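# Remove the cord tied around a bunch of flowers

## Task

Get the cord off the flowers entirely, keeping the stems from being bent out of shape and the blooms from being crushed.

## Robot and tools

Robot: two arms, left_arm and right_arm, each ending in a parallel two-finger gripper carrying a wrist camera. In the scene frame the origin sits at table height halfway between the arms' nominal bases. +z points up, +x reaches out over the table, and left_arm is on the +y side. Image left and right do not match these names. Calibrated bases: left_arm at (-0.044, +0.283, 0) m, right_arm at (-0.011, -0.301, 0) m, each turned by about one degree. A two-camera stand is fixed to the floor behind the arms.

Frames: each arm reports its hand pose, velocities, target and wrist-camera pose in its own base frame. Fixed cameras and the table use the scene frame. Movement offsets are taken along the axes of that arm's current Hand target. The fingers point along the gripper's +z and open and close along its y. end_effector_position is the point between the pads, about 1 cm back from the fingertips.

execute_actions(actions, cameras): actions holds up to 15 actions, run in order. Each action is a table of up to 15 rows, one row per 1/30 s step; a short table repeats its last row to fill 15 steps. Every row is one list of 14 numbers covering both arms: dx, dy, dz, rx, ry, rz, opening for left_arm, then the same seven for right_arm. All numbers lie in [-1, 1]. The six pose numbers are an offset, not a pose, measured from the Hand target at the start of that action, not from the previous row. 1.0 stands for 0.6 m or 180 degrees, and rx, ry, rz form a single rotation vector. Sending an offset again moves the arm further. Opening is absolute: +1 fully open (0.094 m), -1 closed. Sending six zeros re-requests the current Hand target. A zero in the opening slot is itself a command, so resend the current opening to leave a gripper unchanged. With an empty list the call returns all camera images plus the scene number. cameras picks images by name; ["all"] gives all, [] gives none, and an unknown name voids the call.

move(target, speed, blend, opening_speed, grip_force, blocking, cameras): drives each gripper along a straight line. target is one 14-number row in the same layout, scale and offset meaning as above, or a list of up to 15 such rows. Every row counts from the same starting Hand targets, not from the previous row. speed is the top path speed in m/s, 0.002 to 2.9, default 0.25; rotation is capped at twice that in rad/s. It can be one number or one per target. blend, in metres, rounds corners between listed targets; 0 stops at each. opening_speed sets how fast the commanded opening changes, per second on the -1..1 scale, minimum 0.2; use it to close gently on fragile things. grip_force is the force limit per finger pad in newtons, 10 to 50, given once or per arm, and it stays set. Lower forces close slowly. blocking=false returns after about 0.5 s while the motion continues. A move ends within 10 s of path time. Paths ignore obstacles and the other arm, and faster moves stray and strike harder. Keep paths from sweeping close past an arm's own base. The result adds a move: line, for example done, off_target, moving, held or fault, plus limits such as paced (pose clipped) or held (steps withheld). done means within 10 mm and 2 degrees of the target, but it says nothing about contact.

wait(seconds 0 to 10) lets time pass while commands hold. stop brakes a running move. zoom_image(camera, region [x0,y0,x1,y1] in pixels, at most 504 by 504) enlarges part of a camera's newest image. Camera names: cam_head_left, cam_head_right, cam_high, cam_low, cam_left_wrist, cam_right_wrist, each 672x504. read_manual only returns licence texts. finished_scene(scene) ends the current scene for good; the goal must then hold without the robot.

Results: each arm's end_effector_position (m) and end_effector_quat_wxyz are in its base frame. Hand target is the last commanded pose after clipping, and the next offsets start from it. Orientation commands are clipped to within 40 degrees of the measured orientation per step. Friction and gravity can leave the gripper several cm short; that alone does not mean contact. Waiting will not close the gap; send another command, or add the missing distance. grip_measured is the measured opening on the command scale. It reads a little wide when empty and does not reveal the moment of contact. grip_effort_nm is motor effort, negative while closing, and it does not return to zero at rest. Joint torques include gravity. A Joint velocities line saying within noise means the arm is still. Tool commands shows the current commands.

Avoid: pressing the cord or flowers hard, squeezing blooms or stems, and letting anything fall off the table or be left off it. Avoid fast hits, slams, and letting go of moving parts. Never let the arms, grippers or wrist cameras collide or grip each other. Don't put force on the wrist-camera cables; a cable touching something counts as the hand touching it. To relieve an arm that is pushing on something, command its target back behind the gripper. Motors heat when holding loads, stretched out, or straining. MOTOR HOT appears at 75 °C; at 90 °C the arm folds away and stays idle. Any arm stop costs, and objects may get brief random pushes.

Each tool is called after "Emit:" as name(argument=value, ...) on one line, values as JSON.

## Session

Emit:
execute_actions(actions=[])

Scene clock: 0.00 s.
left_arm: end_effector_position=(+0.3061, -0.1402, +0.0996) grip_measured=+1.000 grip_effort_nm=n/a end_effector_quat_wxyz=(+0.356, +0.042, +0.934, +0.019) | right_arm: end_effector_position=(+0.2889, +0.1599, +0.1028) grip_measured=+1.000 grip_effort_nm=n/a end_effector_quat_wxyz=(+0.416, -0.179, +0.847, +0.277)
Joint positions: left_arm=[-0.654 1.323 0.748 -0.384 -0.423 -0.429 0.094] | right_arm=[0.258 1.137 0.374 0.171 -0.46 0.09 0.094]
Joint velocities: within noise
Joint torques (N m): no reading
Heat: left arm: 33 °C; right arm: 37 °C.
Hand target: left_arm +0.3071, -0.1394, +0.1032; +0.360, +0.039, +0.932, +0.021 | right_arm +0.2914, +0.1612, +0.1098; +0.425, -0.182, +0.842, +0.279
Tool commands: left_gripper/opening=+1.0 right_gripper/opening=+1.0

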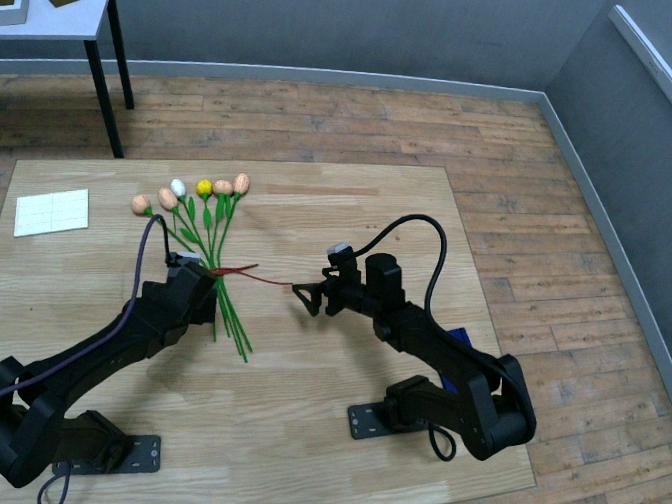

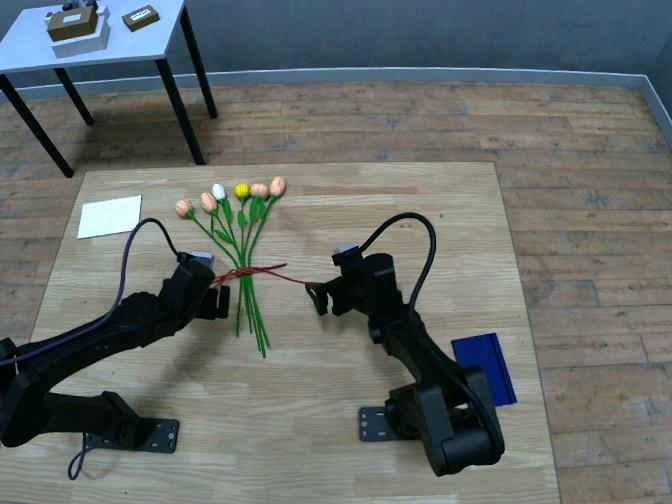

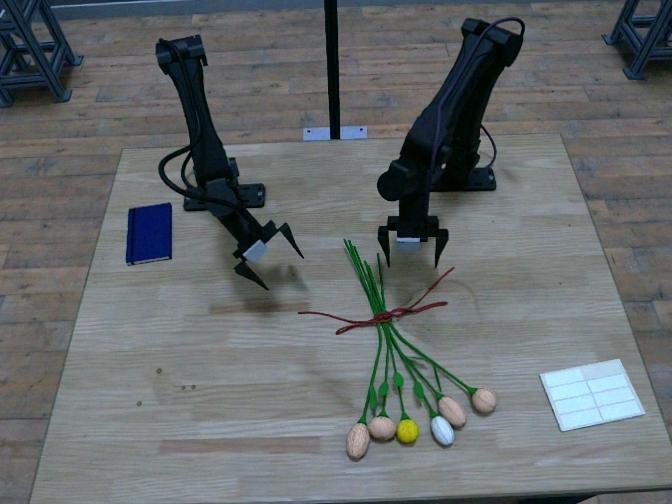

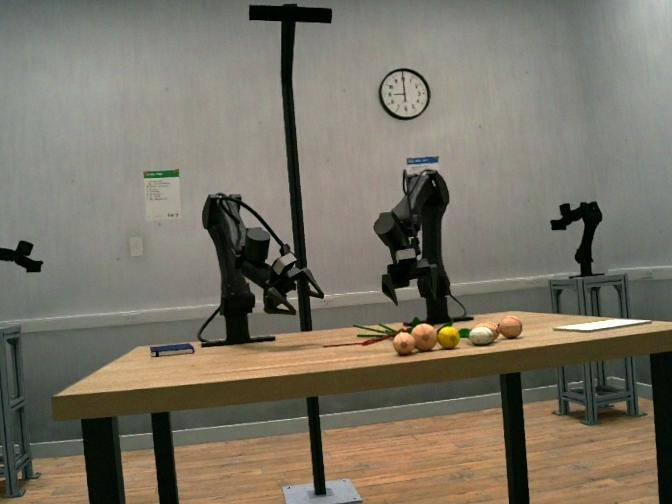

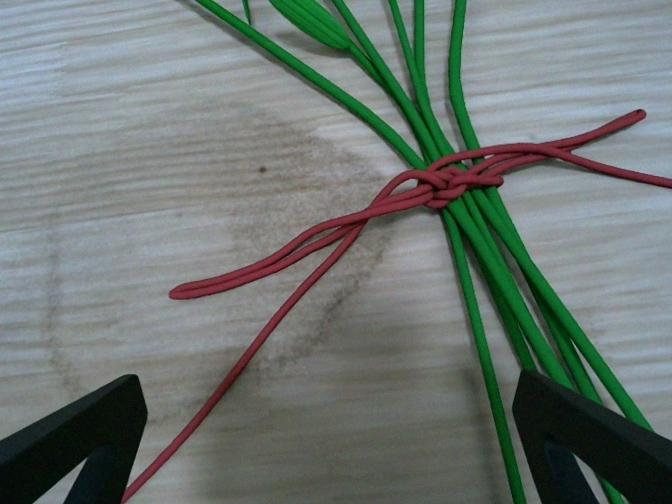

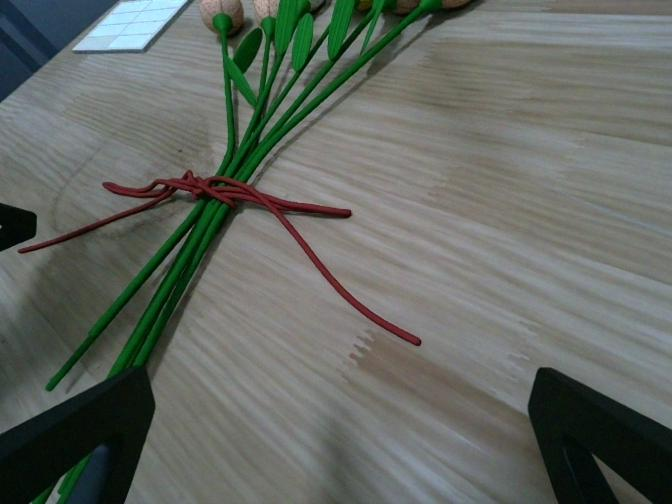

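Emit:
move(target=[0.0435, 0.1427, -0.0192, 0.1044, 0.2156, 0.213, -0.5, -0.038, -0.0025, 0.0972, -0.0443, 0.3497, -0.2832, -0.5], speed=0.6, cameras=["cam_high", "cam_left_wrist", "cam_right_wrist"])

Scene clock: 20.77 s.
left_arm: end_effector_position=(+0.2819, -0.0514, +0.0988) grip_measured=-0.498 grip_effort_nm=-0.09 end_effector_quat_wxyz=(+0.001, +0.382, +0.924, +0.003) | right_arm: end_effector_position=(+0.3382, +0.1960, +0.1006) grip_measured=-0.498 grip_effort_nm=-0.07 end_effector_quat_wxyz=(+0.003, -0.645, +0.764, -0.001)
Joint positions: left_arm=[-0.188 1.631 1.26 -1.197 -0.006 0.596 0.024] | right_arm=[0.523 2.031 1.776 -1.309 0.001 -0.879 0.024]
Joint torques (N m): left_arm=[0.43 -6.91 7.38 0.36 0.09 0.06] | right_arm=[0.03 -8.64 7.82 0.48 0.01 -0.08]
Heat: left arm: 34 °C; right arm: 39 °C.
Hand target: left_arm +0.2851, -0.0519, +0.0999; +0.000, +0.383, +0.924, +0.000 | right_arm +0.3410, +0.1980, +0.0997; +0.000, -0.650, +0.760, +0.000
Off the commanded pose: left_arm 0.003 m, 1 deg | right_arm 0.004 m, 1 deg.
move: done
Images, in order (width x height): cam_high 672x504, cam_left_wrist 672x504, cam_right_wrist 672x504.

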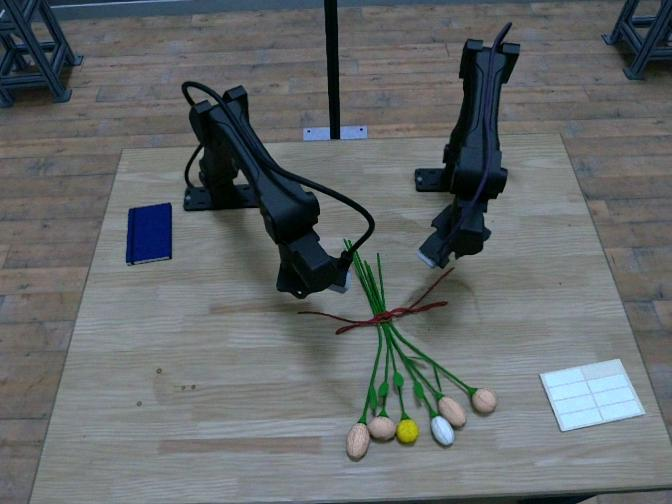

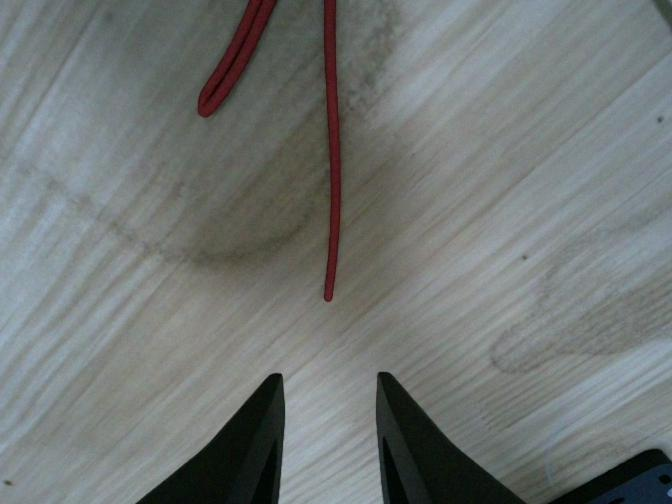

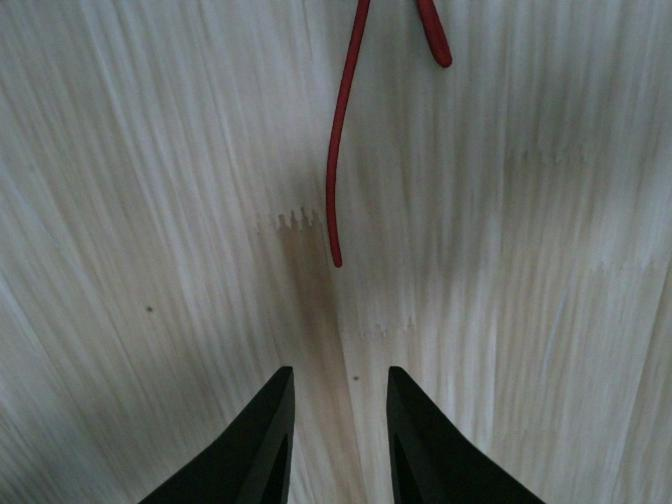

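Emit:
move(target=[[0, 0, 0.1465, 0, 0, 0, -0.6, -0.0133, 0.005, 0.166, 0, 0, 0, -0.6], [0, 0, 0.1465, 0, 0, 0, -1, -0.0133, 0.005, 0.166, 0, 0, 0, -1], [0.0943, 0.1885, 0.1165, 0, 0, 0, -1, 0.1817, -0.0425, 0.133, 0, 0, 0, -1]], speed=[0.2, 0.2, 0.12], cameras=["cam_high", "cam_left_wrist"])

Scene clock: 30.57 s.
left_arm: end_effector_position=(+0.3231, +0.0686, +0.0316) grip_measured=-0.967 grip_effort_nm=-1.02 end_effector_quat_wxyz=(+0.004, +0.379, +0.925, +0.005) | right_arm: end_effector_position=(+0.3506, +0.0846, +0.0076) grip_measured=-0.955 grip_effort_nm=-1.01 end_effector_quat_wxyz=(-0.012, -0.644, +0.765, +0.003)
Joint positions: left_arm=[0.204 1.847 1.241 -0.952 -0.004 0.981 0.002] | right_arm=[0.237 2.02 1.379 -0.953 0.006 -1.162 0.002]
Joint torques (N m): left_arm=[-0.16 -8.64 6.94 0.38 0.06 -0.02] | right_arm=[0.25 -13.5 4.78 0.45 -0.04 -0.08]
Heat: left arm: 35 °C; right arm: 39 °C.
Hand target: left_arm +0.3252, +0.0680, +0.0299; +0.000, +0.383, +0.924, +0.000 | right_arm +0.3493, +0.0863, +0.0201; +0.000, -0.650, +0.760, +0.000
Off the commanded pose: left_arm 0.003 m, 1 deg | right_arm 0.013 m, 2 deg.
move: off_target (right_arm)
Images, in order (width x height): cam_high 672x504, cam_left_wrist 672x504.

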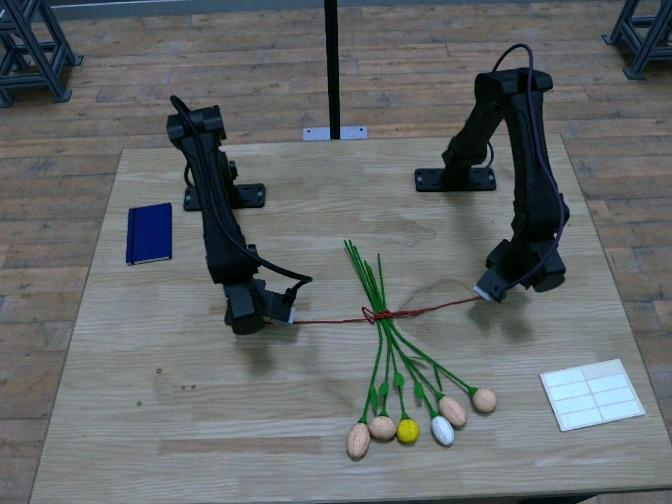

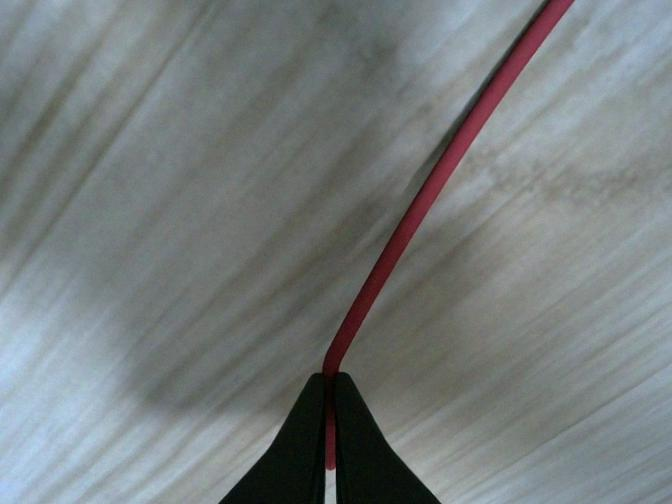

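Emit:
zoom_image(camera="cam_high", region=[310, 260, 470, 380])

Scaled by 3.150 from the camera's 672x504 image, which has a finer 960x720 frame.

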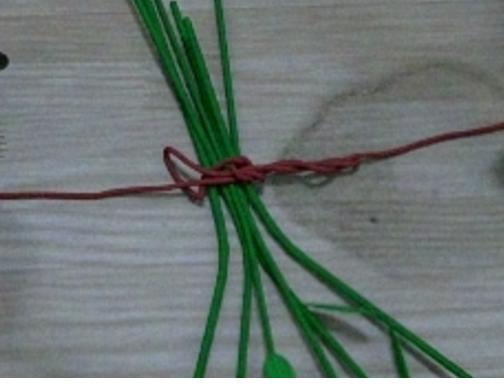

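Emit:
move(target=[0.0472, 0.0707, 0, 0, 0, 0, -1, 0.0823, -0.0129, -0.0167, 0, 0, 0, -1], speed=0.12, cameras=["cam_high"])

Emit:
zoom_image(camera="cam_high", region=[310, 260, 470, 380])

Scene clock: 34.27 s.
left_arm: end_effector_position=(+0.3330, +0.1189, +0.0324) grip_measured=-0.967 grip_effort_nm=-1.02 end_effector_quat_wxyz=(+0.003, +0.379, +0.926, +0.007) | right_arm: end_effector_position=(+0.3521, +0.0338, +0.0189) grip_measured=-0.955 grip_effort_nm=-1.01 end_effector_quat_wxyz=(-0.009, -0.643, +0.765, +0.001)
Joint positions: left_arm=[0.337 1.928 1.352 -0.981 -0.006 1.114 0.002] | right_arm=[0.098 1.972 1.358 -0.973 0.009 -1.3 0.002]
Joint torques (N m): left_arm=[-0.28 -9.5 7.06 0.31 0.08 0.05] | right_arm=[0.31 -12.86 4.86 0.42 -0.07 -0.08]
Heat: left arm: 35 °C; right arm: 39 °C.
Hand target: left_arm +0.3351, +0.1180, +0.0299; +0.000, +0.383, +0.924, +0.000 | right_arm +0.3491, +0.0363, +0.0300; +0.000, -0.650, +0.760, +0.000
Off the commanded pose: left_arm 0.003 m, 1 deg | right_arm 0.012 m, 1 deg.
move: off_target (right_arm)
Images, in order (width x height): cam_high 672x504.

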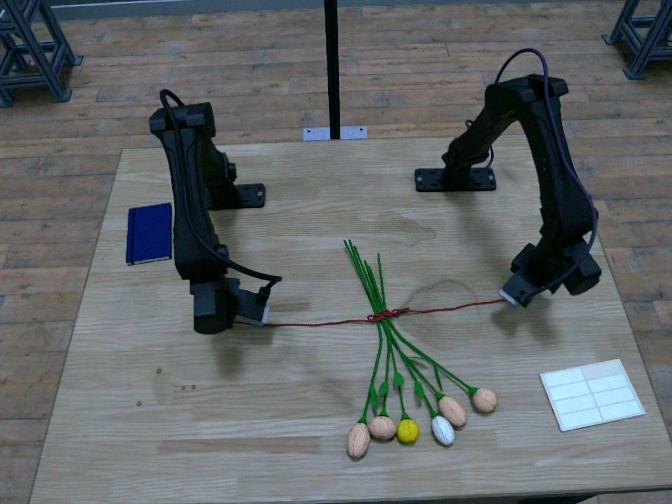

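Scaled by 3.150 from the camera's 672x504 image, which has a finer 960x720 frame.

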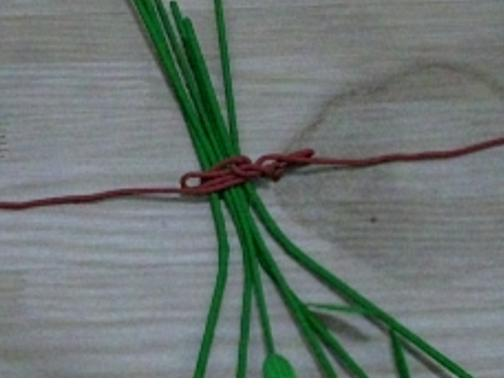

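Emit:
move(target=[0.028, 0.0425, 0, 0, 0, 0, -1, 0.0494, -0.0078, 0, 0, 0, 0, -1], speed=0.1, cameras=["cam_high"])

Emit:
zoom_image(camera="cam_high", region=[310, 260, 470, 380])

Scene clock: 36.47 s.
left_arm: end_effector_position=(+0.3398, +0.1480, +0.0331) grip_measured=-0.967 grip_effort_nm=-1.02 end_effector_quat_wxyz=(+0.003, +0.380, +0.925, +0.007) | right_arm: end_effector_position=(+0.3509, +0.0048, +0.0184) grip_measured=-0.955 grip_effort_nm=-1.01 end_effector_quat_wxyz=(-0.011, -0.645, +0.764, +0.003)
Joint positions: left_arm=[0.405 1.987 1.439 -1.007 -0.006 1.184 0.002] | right_arm=[0.016 1.967 1.349 -0.973 0.009 -1.385 0.002]
Joint torques (N m): left_arm=[0.05 -10.07 7.1 0.32 0.07 0.04] | right_arm=[-0.01 -12.96 4.89 0.44 -0.07 -0.08]
Heat: left arm: 35 °C; right arm: 39 °C.
Hand target: left_arm +0.3413, +0.1479, +0.0299; +0.000, +0.383, +0.924, +0.000 | right_arm +0.3491, +0.0063, +0.0301; +0.000, -0.649, +0.760, +0.000
Off the commanded pose: left_arm 0.003 m, 1 deg | right_arm 0.012 m, 1 deg.
move: off_target (right_arm)
Images, in order (width x height): cam_high 672x504.

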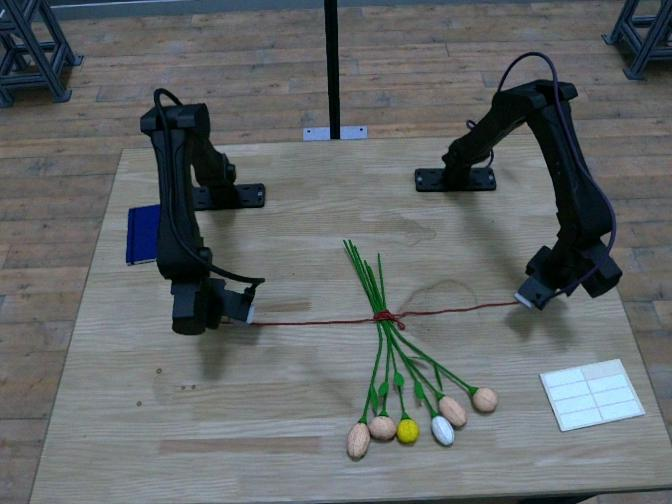

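Scaled by 3.150 from the camera's 672x504 image, which has a finer 960x720 frame.

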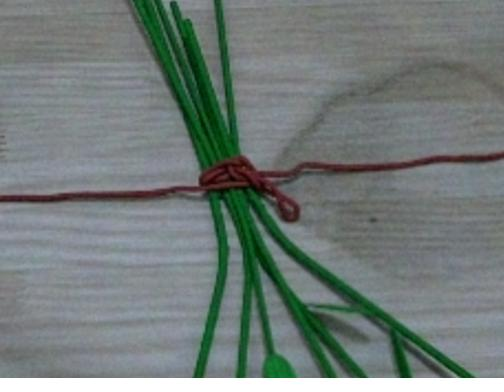

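Emit:
move(target=[0.0236, 0.0353, 0, 0, 0, 0, -1, 0.033, -0.0052, 0, 0, 0, 0, -1], speed=0.1, cameras=["cam_high"])

Emit:
zoom_image(camera="cam_high", region=[340, 280, 440, 355])

Scene clock: 38.40 s.
left_arm: end_effector_position=(+0.3452, +0.1726, +0.0337) grip_measured=-0.967 grip_effort_nm=-1.02 end_effector_quat_wxyz=(+0.003, +0.380, +0.925, +0.008) | right_arm: end_effector_position=(+0.3506, -0.0147, +0.0184) grip_measured=-0.955 grip_effort_nm=-1.01 end_effector_quat_wxyz=(-0.011, -0.645, +0.764, +0.004)
Joint positions: left_arm=[0.458 2.041 1.521 -1.034 -0.006 1.238 0.002] | right_arm=[-0.04 1.967 1.349 -0.973 0.009 -1.442 0.002]
Joint torques (N m): left_arm=[0.34 -10.61 7.19 0.35 0.08 -0.02] | right_arm=[-0.16 -12.9 4.94 0.44 -0.07 -0.1]
Heat: left arm: 35 °C; right arm: 39 °C.
Hand target: left_arm +0.3464, +0.1728, +0.0299; +0.000, +0.383, +0.924, +0.000 | right_arm +0.3491, -0.0138, +0.0301; +0.000, -0.649, +0.760, +0.000
Off the commanded pose: left_arm 0.004 m, 1 deg | right_arm 0.012 m, 1 deg.
move: off_target (right_arm)
Images, in order (width x height): cam_high 672x504.

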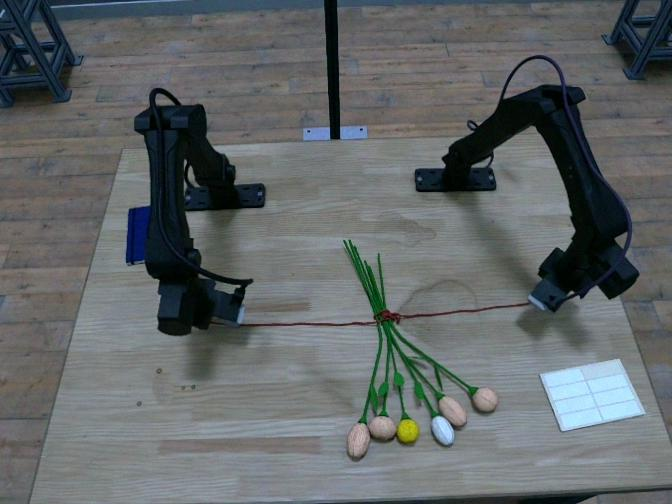

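Scaled by 5.040 from the camera's 672x504 image, which has a finer 960x720 frame.

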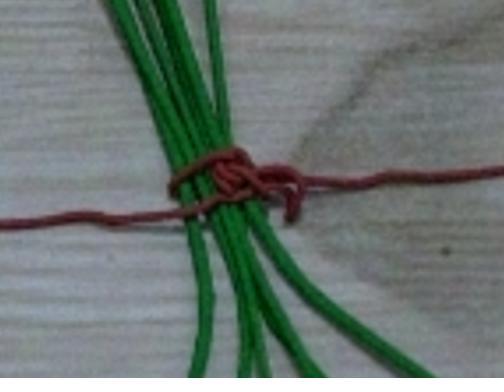

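Emit:
move(target=[0.0236, 0.0353, 0, 0, 0, 0, -1, 0.033, -0.0052, 0, 0, 0, 0, -1], speed=0.1, cameras=["cam_high"])

Emit:
zoom_image(camera="cam_high", region=[340, 280, 440, 355])

Scene clock: 41.03 s.
left_arm: end_effector_position=(+0.3504, +0.1978, +0.0345) grip_measured=-0.967 grip_effort_nm=-1.02 end_effector_quat_wxyz=(+0.003, +0.380, +0.925, +0.009) | right_arm: end_effector_position=(+0.3492, -0.0346, +0.0184) grip_measured=-0.955 grip_effort_nm=-1.01 end_effector_quat_wxyz=(-0.011, -0.645, +0.764, +0.004)
Joint positions: left_arm=[0.509 2.101 1.614 -1.067 -0.006 1.288 0.002] | right_arm=[-0.097 1.967 1.349 -0.973 0.009 -1.5 0.002]
Joint torques (N m): left_arm=[0.21 -11.18 7.21 0.34 0.07 0.01] | right_arm=[-0.18 -12.49 5.42 0.42 -0.07 -0.1]
Heat: left arm: 35 °C; right arm: 39 °C.
Hand target: left_arm +0.3513, +0.1978, +0.0299; +0.000, +0.383, +0.924, +0.000 | right_arm +0.3491, -0.0338, +0.0301; +0.000, -0.650, +0.760, +0.000
Off the commanded pose: left_arm 0.005 m, 1 deg | right_arm 0.012 m, 1 deg.
move: off_target (right_arm)
Images, in order (width x height): cam_high 672x504.

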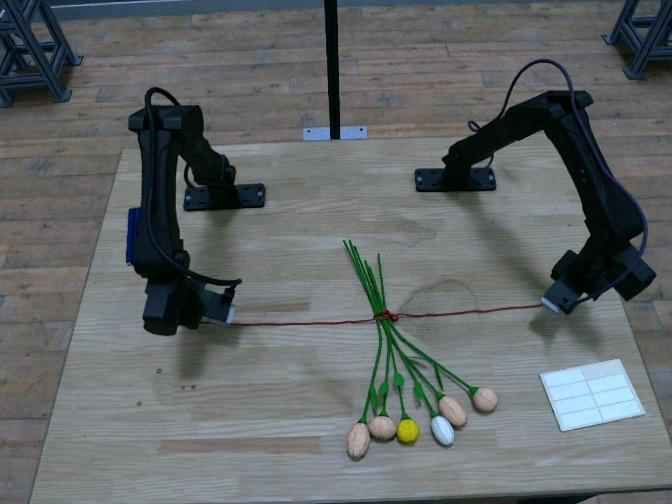

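Scaled by 5.040 from the camera's 672x504 image, which has a finer 960x720 frame.

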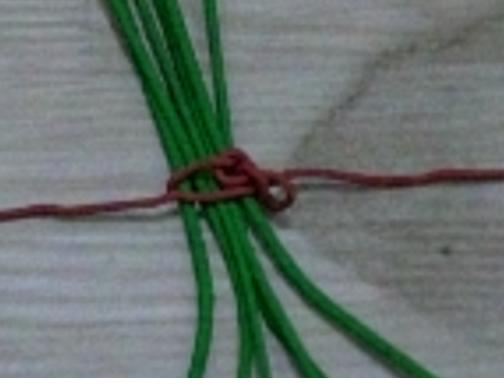

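Emit:
move(target=[0.0236, 0.0353, 0, 0, 0, 0, -1, 0.033, -0.0052, 0, 0, 0, 0, -1], speed=0.1, cameras=["cam_high"])

Emit:
zoom_image(camera="cam_high", region=[340, 280, 440, 355])

Scene clock: 43.27 s.
left_arm: end_effector_position=(+0.3557, +0.2232, +0.0355) grip_measured=-0.967 grip_effort_nm=-1.02 end_effector_quat_wxyz=(+0.004, +0.380, +0.925, +0.010) | right_arm: end_effector_position=(+0.3464, -0.0544, +0.0184) grip_measured=-0.955 grip_effort_nm=-1.01 end_effector_quat_wxyz=(-0.011, -0.645, +0.764, +0.005)
Joint positions: left_arm=[0.555 2.166 1.722 -1.106 -0.006 1.334 0.002] | right_arm=[-0.154 1.967 1.349 -0.974 0.01 -1.556 0.002]
Joint torques (N m): left_arm=[0.14 -11.77 7.24 0.32 0.08 0.01] | right_arm=[-0.14 -11.74 6.31 0.38 -0.08 -0.1]
Heat: left arm: 35 °C; right arm: 39 °C.
Hand target: left_arm +0.3563, +0.2229, +0.0299; +0.000, +0.383, +0.924, +0.000 | right_arm +0.3490, -0.0538, +0.0301; -0.001, -0.650, +0.760, +0.000
Off the commanded pose: left_arm 0.006 m, 1 deg | right_arm 0.012 m, 2 deg.
move: off_target (right_arm)
Images, in order (width x height): cam_high 672x504.

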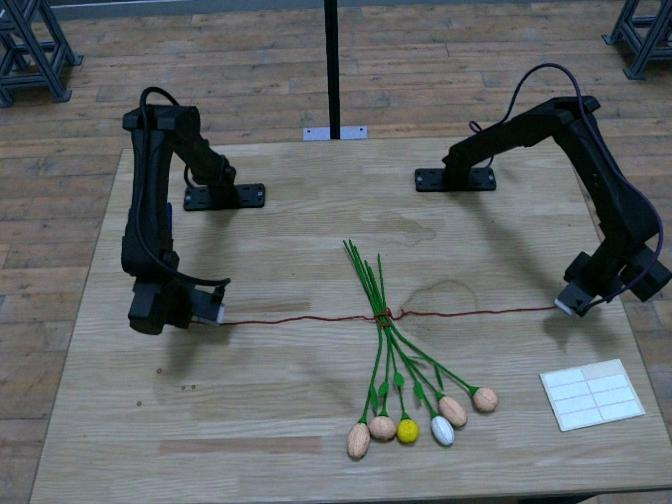

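Scaled by 5.040 from the camera's 672x504 image, which has a finer 960x720 frame.

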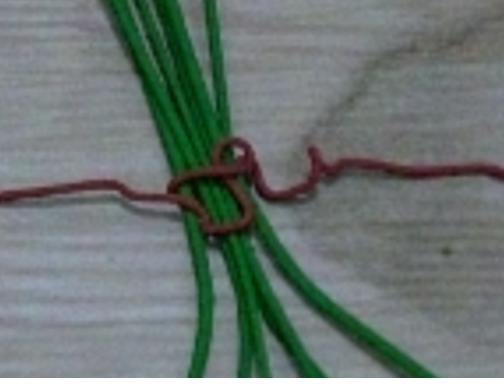

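Emit:
move(target=[[0, 0, 0.03, 0, 0, 0, -1, 0, 0, 0.03, 0, 0, 0, -1], [0, 0, 0.03, 0, 0, 0, -0.6, 0, 0, 0.03, 0, 0, 0, -0.6], [0, 0, -0.06, 0, 0, 0, -0.6, 0, 0, -0.06, 0, 0, 0, -0.6], [-0.554, -0.4447, -0.15, 0, 0, 0.139, -0.6, 0.019, 0.164, -0.217, 0, 0, 0, -0.6]], speed=[0.12, 0.12, 0.15, 0.5], blend=[0, 0, 0.02, 0], cameras=["cam_high", "cam_left_wrist"])

Scene clock: 54.90 s.
left_arm: end_effector_position=(+0.4013, -0.2004, +0.1244) grip_measured=-0.602 grip_effort_nm=0.11 end_effector_quat_wxyz=(+0.012, +0.576, +0.817, +0.002) | right_arm: end_effector_position=(+0.2548, -0.0508, +0.1549) grip_measured=-0.602 grip_effort_nm=0.11 end_effector_quat_wxyz=(-0.005, -0.646, +0.763, -0.001)
Joint positions: left_arm=[-0.465 2.309 2.314 -1.55 0 0.763 0.019] | right_arm=[-0.194 1.533 1.384 -1.427 0.01 -1.6 0.019]
Joint torques (N m): left_arm=[0.14 -13.34 7.17 0.46 0.03 -0.08] | right_arm=[-0.49 -7.41 5.85 0.41 -0.07 -0.11]
Heat: left arm: 36 °C; right arm: 39 °C.
Hand target: left_arm +0.4023, -0.2009, +0.1199; +0.000, +0.574, +0.819, +0.000 | right_arm +0.2502, -0.0497, +0.1603; +0.000, -0.650, +0.760, +0.000
Off the commanded pose: left_arm 0.005 m, 1 deg | right_arm 0.007 m, 1 deg.
joint sent to its limit (left arm) — joint 4 (wrist pitch), lower limit. The joint targets still meet the commanded pose.
move: done; target 2's new opening was sent with left_arm's hand 0.013 m and 2 deg from that target
Images, in order (width x height): cam_high 672x504, cam_left_wrist 672x504.

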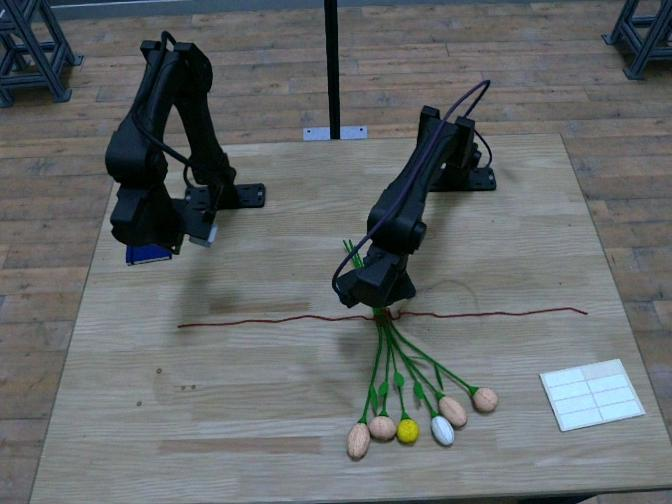

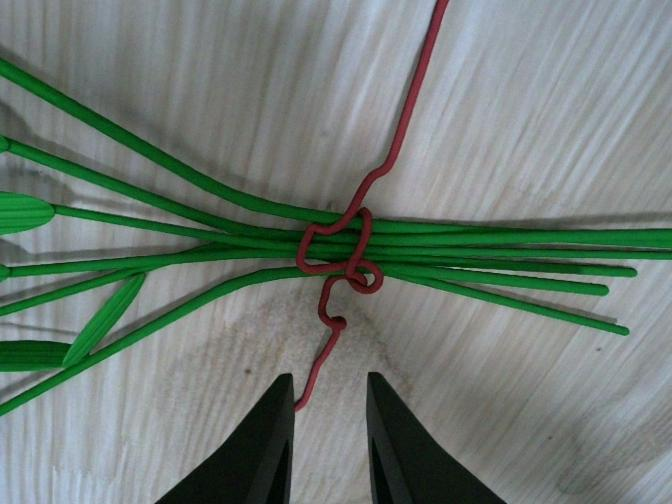

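Emit:
zoom_image(camera="cam_left_wrist", region=[260, 160, 440, 350])

Scaled by 2.653 from the camera's 672x504 image, which has a finer 960x720 frame.

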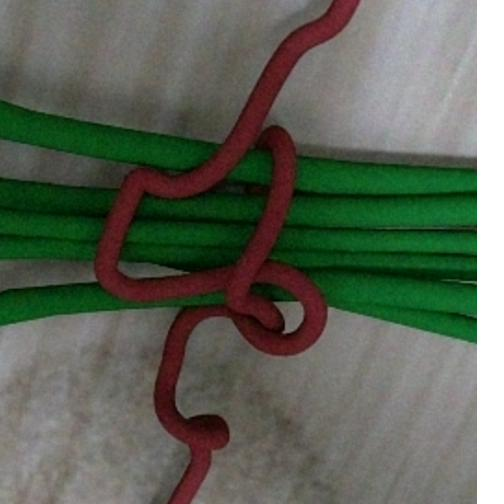

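Emit:
zoom_image(camera="cam_left_wrist", region=[310, 235, 400, 305])

Scaled by 5.600 from the camera's 672x504 image, which has a finer 960x720 frame.

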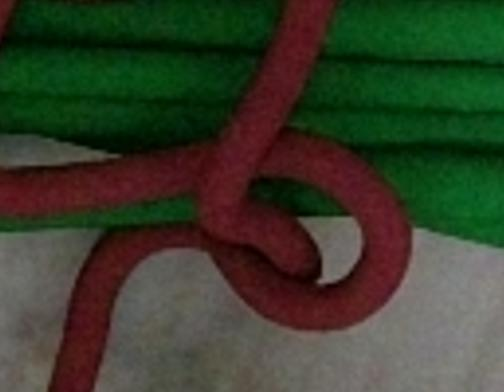

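Emit:
zoom_image(camera="cam_left_wrist", region=[330, 190, 400, 250])

Emit:
zoom_image(camera="cam_left_wrist", region=[290, 190, 390, 280])

Scaled by 7.200 from the camera's 672x504 image, which has a finer 960x720 frame.

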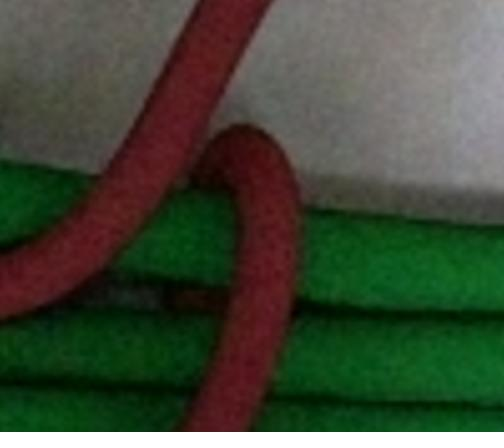

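Scaled by 5.040 from the camera's 672x504 image, which has a finer 960x720 frame.

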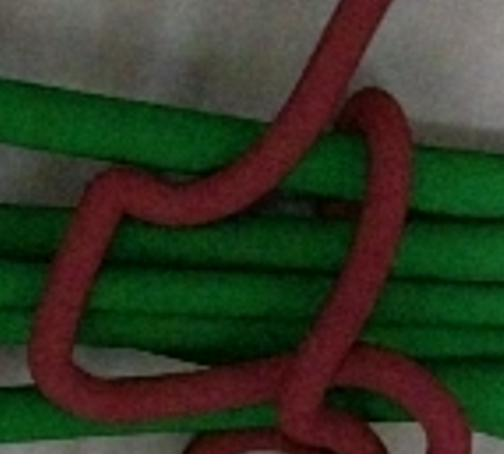

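Emit:
move(target=[-0.003, -0.0212, 0.125, 0, 0, 0, -0.8, 0, 0, 0, 0, 0, 0, -0.6], speed=0.15, cameras=["cam_left_wrist"])

Emit:
zoom_image(camera="cam_left_wrist", region=[200, 240, 470, 440])

Scene clock: 97.47 s.
left_arm: end_effector_position=(+0.3896, -0.2034, +0.0376) grip_measured=-0.798 grip_effort_nm=-0.09 end_effector_quat_wxyz=(-0.015, +0.574, +0.819, -0.001) | right_arm: end_effector_position=(+0.2548, -0.0508, +0.1549) grip_measured=-0.602 grip_effort_nm=0.11 end_effector_quat_wxyz=(-0.005, -0.646, +0.763, -0.001)
Joint positions: left_arm=[-0.484 2.303 1.957 -1.255 -0.002 0.739 0.009] | right_arm=[-0.194 1.533 1.384 -1.427 0.01 -1.6 0.019]
Joint torques (N m): left_arm=[-0.49 -17.85 4.78 0.5 0.05 -0.09] | right_arm=[-0.49 -7.43 5.83 0.41 -0.08 -0.1]
Heat: left arm: 36 °C; right arm: 39 °C.
Hand target: left_arm +0.3910, -0.2069, +0.0451; +0.000, +0.574, +0.819, +0.000 | right_arm +0.2502, -0.0497, +0.1603; +0.000, -0.650, +0.760, +0.000
Off the commanded pose: left_arm 0.008 m, 2 deg | right_arm 0.007 m, 1 deg.
move: done
Images, in order (width x height): cam_left_wrist 672x504.

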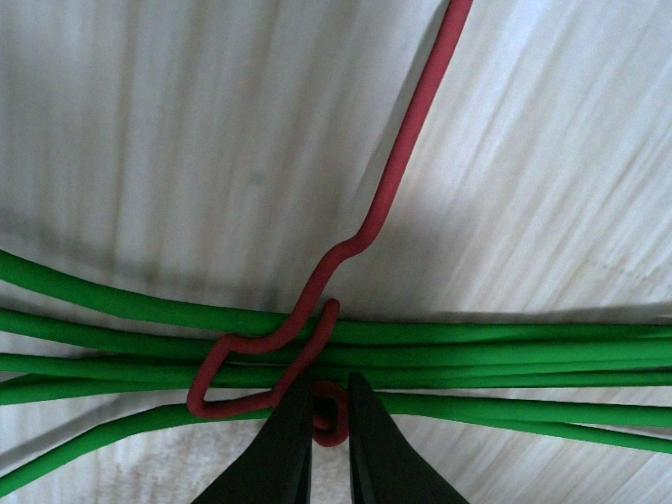

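Scaled by 1.867 from the camera's 672x504 image, which has a finer 960x720 frame.

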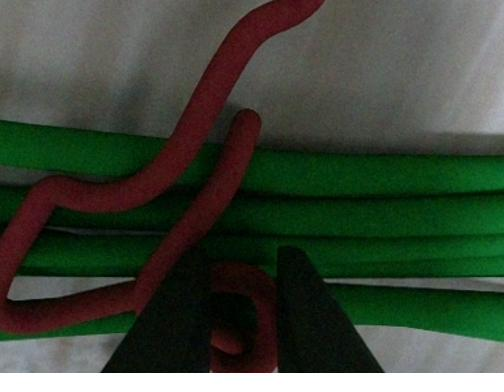

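Emit:
move(target=[[0.055, 0, 0, 0, 0, 0, -0.72, 0, 0, 0, 0, 0, 0, -0.6], [0.055, 0, 0.0535, 0, 0, 0, -0.72, 0, 0, 0, 0, 0, 0, -0.6]], speed=0.12, cameras=["cam_left_wrist"])

Emit:
zoom_image(camera="cam_left_wrist", region=[230, 250, 430, 400])

Scene clock: 117.40 s.
left_arm: end_effector_position=(+0.3778, -0.1745, +0.0224) grip_measured=-0.722 grip_effort_nm=0.11 end_effector_quat_wxyz=(-0.006, +0.571, +0.821, +0.001) | right_arm: end_effector_position=(+0.2548, -0.0508, +0.1549) grip_measured=-0.602 grip_effort_nm=0.11 end_effector_quat_wxyz=(-0.005, -0.646, +0.763, -0.001)
Joint positions: left_arm=[-0.437 2.195 1.715 -1.102 -0.004 0.779 0.013] | right_arm=[-0.194 1.533 1.384 -1.427 0.01 -1.6 0.019]
Joint torques (N m): left_arm=[0.09 -13.56 3.81 0.89 0.07 0.03] | right_arm=[-0.49 -7.42 5.86 0.41 -0.08 -0.11]
Heat: left arm: 38 °C; right arm: 39 °C.
Hand target: left_arm +0.3797, -0.1758, +0.0129; +0.000, +0.574, +0.819, +0.000 | right_arm +0.2502, -0.0497, +0.1603; +0.000, -0.650, +0.760, +0.000
Off the commanded pose: left_arm 0.010 m, 1 deg | right_arm 0.007 m, 1 deg.
move: done
Images, in order (width x height): cam_left_wrist 672x504.

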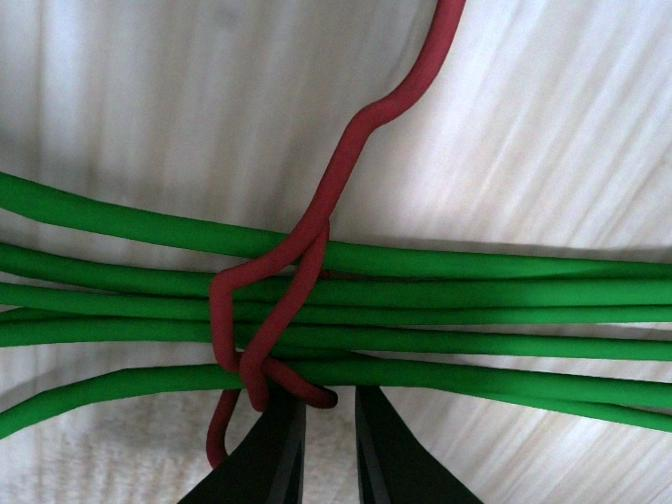

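Scaled by 2.520 from the camera's 672x504 image, which has a finer 960x720 frame.

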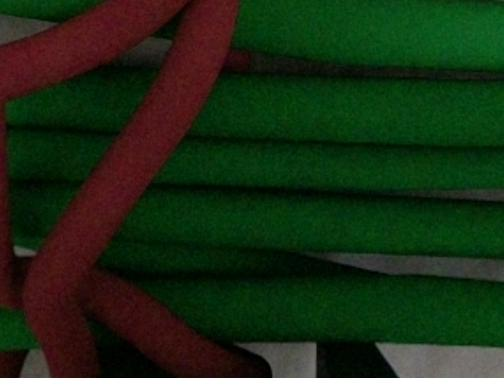

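Emit:
move(target=[0.01, 0.012, -0.06, 0, 0, 0, -0.72, 0, 0, 0, 0, 0, 0, -0.6], speed=0.15, cameras=["cam_left_wrist"])

Emit:
zoom_image(camera="cam_left_wrist", region=[230, 250, 430, 400])

Scene clock: 124.00 s.
left_arm: end_effector_position=(+0.3803, -0.1666, +0.0368) grip_measured=-0.722 grip_effort_nm=0.10 end_effector_quat_wxyz=(-0.014, +0.572, +0.820, -0.001) | right_arm: end_effector_position=(+0.2548, -0.0508, +0.1549) grip_measured=-0.602 grip_effort_nm=0.11 end_effector_quat_wxyz=(-0.005, -0.646, +0.763, -0.001)
Joint positions: left_arm=[-0.417 2.194 1.772 -1.175 -0.004 0.802 0.013] | right_arm=[-0.194 1.533 1.384 -1.427 0.01 -1.6 0.019]
Joint torques (N m): left_arm=[0.27 -16.18 7.08 0.32 0.07 0.01] | right_arm=[-0.47 -7.42 5.85 0.41 -0.08 -0.1]
Heat: left arm: 40 °C; right arm: 39 °C.
Hand target: left_arm +0.3844, -0.1679, +0.0489; +0.000, +0.574, +0.819, -0.001 | right_arm +0.2502, -0.0497, +0.1603; +0.000, -0.650, +0.760, +0.000
Off the commanded pose: left_arm 0.013 m, 2 deg | right_arm 0.007 m, 1 deg.
move: off_target (left_arm)
Images, in order (width x height): cam_left_wrist 672x504.

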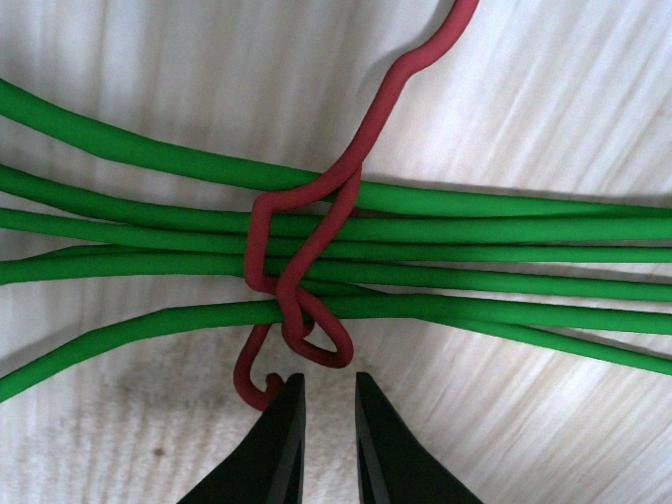

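Scaled by 2.520 from the camera's 672x504 image, which has a finer 960x720 frame.

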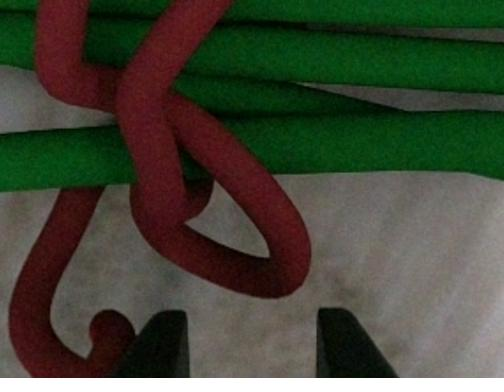

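Emit:
zoom_image(camera="cam_left_wrist", region=[260, 270, 370, 380])

Emit:
zoom_image(camera="cam_left_wrist", region=[280, 140, 390, 240])

Scaled by 4.582 from the camera's 672x504 image, which has a finer 960x720 frame.

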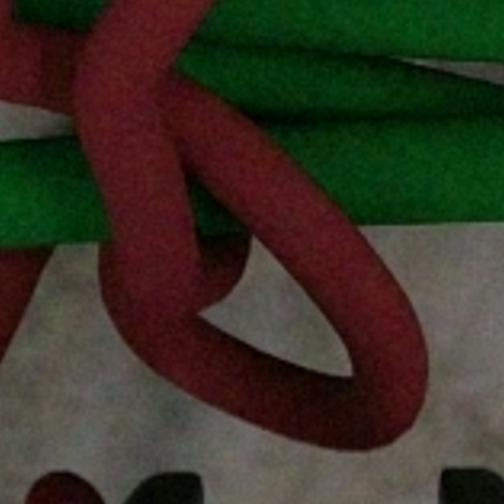

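Scaled by 4.582 from the camera's 672x504 image, which has a finer 960x720 frame.

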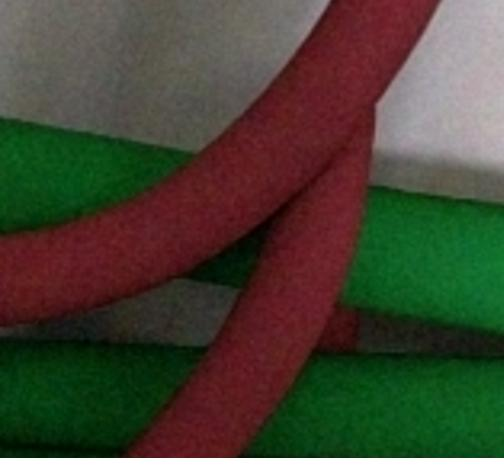

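Emit:
move(target=[[-0.0637, 0.0017, -0.01, 0, 0, 0, -0.8, 0, 0, 0, 0, 0, 0, -0.6]], speed=0.12, cameras=["cam_left_wrist"])

Emit:
zoom_image(camera="cam_left_wrist", region=[230, 280, 430, 430])

Scene clock: 150.77 s.
left_arm: end_effector_position=(+0.3976, -0.2025, +0.0603) grip_measured=-0.798 grip_effort_nm=-0.10 end_effector_quat_wxyz=(+0.007, +0.576, +0.817, +0.003) | right_arm: end_effector_position=(+0.2548, -0.0508, +0.1549) grip_measured=-0.602 grip_effort_nm=0.11 end_effector_quat_wxyz=(-0.005, -0.646, +0.763, -0.001)
Joint positions: left_arm=[-0.475 2.273 1.995 -1.278 -0.004 0.754 0.009] | right_arm=[-0.194 1.533 1.384 -1.427 0.01 -1.6 0.019]
Joint torques (N m): left_arm=[0.12 -12.94 7.41 0.33 0.07 -0.08] | right_arm=[-0.49 -7.42 5.85 0.41 -0.08 -0.1]
Heat: left arm: 47 °C; right arm: 39 °C.
Hand target: left_arm +0.3985, -0.2033, +0.0549; +0.000, +0.574, +0.819, +0.000 | right_arm +0.2502, -0.0497, +0.1603; +0.000, -0.650, +0.760, +0.000
Off the commanded pose: left_arm 0.006 m, 1 deg | right_arm 0.007 m, 1 deg.
move: done
Images, in order (width x height): cam_left_wrist 672x504.

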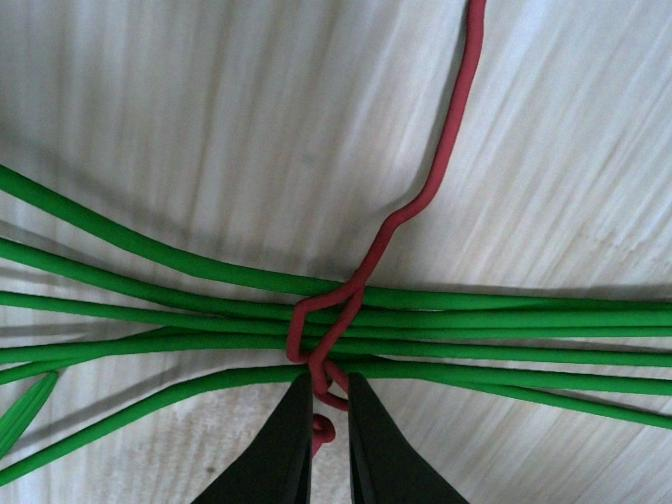

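Scaled by 2.520 from the camera's 672x504 image, which has a finer 960x720 frame.

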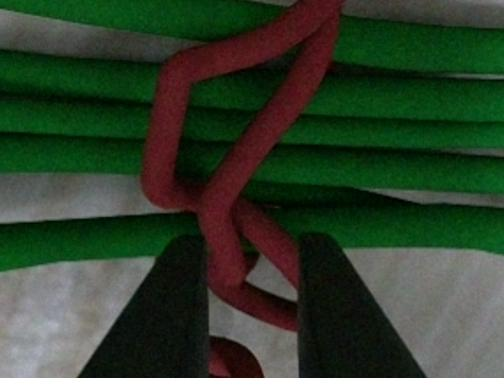

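Emit:
move(target=[[0.0005, -0.0005, 0.0548, 0, 0, 0, -0.8, 0, 0, 0, 0, 0, 0, -0.6]], speed=0.1, cameras=["cam_left_wrist"])

Emit:
zoom_image(camera="cam_left_wrist", region=[230, 280, 430, 430])

Scene clock: 157.53 s.
left_arm: end_effector_position=(+0.3999, -0.2037, +0.0346) grip_measured=-0.798 grip_effort_nm=-0.10 end_effector_quat_wxyz=(+0.011, +0.576, +0.817, +0.004) | right_arm: end_effector_position=(+0.2548, -0.0508, +0.1549) grip_measured=-0.602 grip_effort_nm=0.11 end_effector_quat_wxyz=(-0.005, -0.646, +0.763, -0.001)
Joint positions: left_arm=[-0.475 2.287 1.917 -1.178 -0.004 0.753 0.009] | right_arm=[-0.194 1.533 1.384 -1.427 0.01 -1.6 0.019]
Joint torques (N m): left_arm=[0.05 -13.19 5.15 0.61 0.07 -0.09] | right_arm=[-0.49 -7.42 5.85 0.41 -0.07 -0.1]
Heat: left arm: 46 °C; right arm: 39 °C.
Hand target: left_arm +0.3980, -0.2032, +0.0221; +0.000, +0.574, +0.819, +0.000 | right_arm +0.2502, -0.0497, +0.1603; +0.000, -0.650, +0.760, +0.000
Off the commanded pose: left_arm 0.013 m, 1 deg | right_arm 0.007 m, 1 deg.
move: off_target (left_arm)
Images, in order (width x height): cam_left_wrist 672x504.

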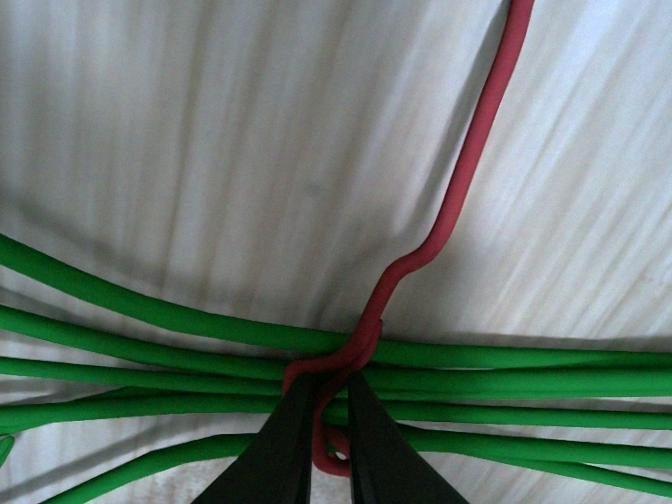

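Scaled by 2.520 from the camera's 672x504 image, which has a finer 960x720 frame.

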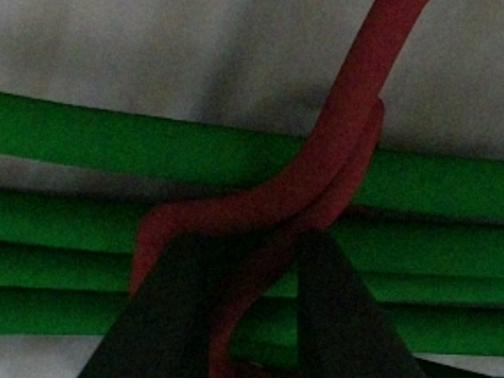

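Emit:
move(target=[[0.0, 0.0, 0.0135, 0, 0, 0, -0.8, 0, 0, 0, 0, 0, 0, -0.6]], speed=0.1, cameras=["cam_left_wrist"])

Emit:
zoom_image(camera="cam_left_wrist", region=[230, 300, 430, 450])

Scene clock: 160.67 s.
left_arm: end_effector_position=(+0.3999, -0.2037, +0.0297) grip_measured=-0.798 grip_effort_nm=-0.10 end_effector_quat_wxyz=(+0.012, +0.576, +0.817, +0.004) | right_arm: end_effector_position=(+0.2548, -0.0508, +0.1549) grip_measured=-0.602 grip_effort_nm=0.11 end_effector_quat_wxyz=(-0.005, -0.646, +0.763, -0.001)
Joint positions: left_arm=[-0.475 2.288 1.899 -1.158 -0.004 0.753 0.009] | right_arm=[-0.194 1.533 1.384 -1.427 0.01 -1.6 0.019]
Joint torques (N m): left_arm=[0.05 -12.63 4.78 0.67 0.07 -0.09] | right_arm=[-0.47 -7.42 5.83 0.41 -0.08 -0.1]
Heat: left arm: 45 °C; right arm: 39 °C.
Hand target: left_arm +0.3980, -0.2032, +0.0139; +0.000, +0.574, +0.819, -0.001 | right_arm +0.2502, -0.0497, +0.1603; +0.000, -0.650, +0.760, +0.000
Off the commanded pose: left_arm 0.016 m, 1 deg | right_arm 0.007 m, 1 deg.
move: off_target (left_arm)
Images, in order (width x height): cam_left_wrist 672x504.

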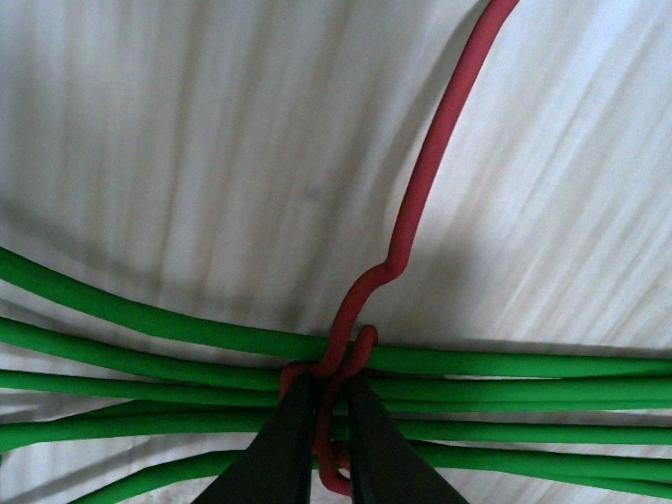

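Scaled by 2.520 from the camera's 672x504 image, which has a finer 960x720 frame.

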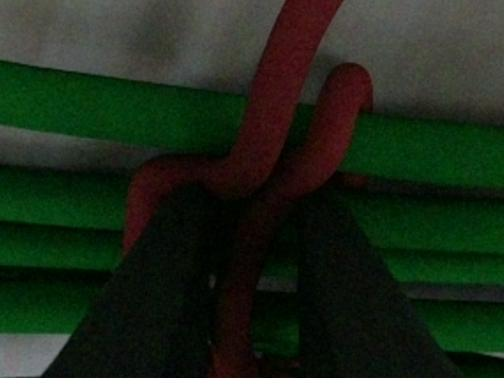

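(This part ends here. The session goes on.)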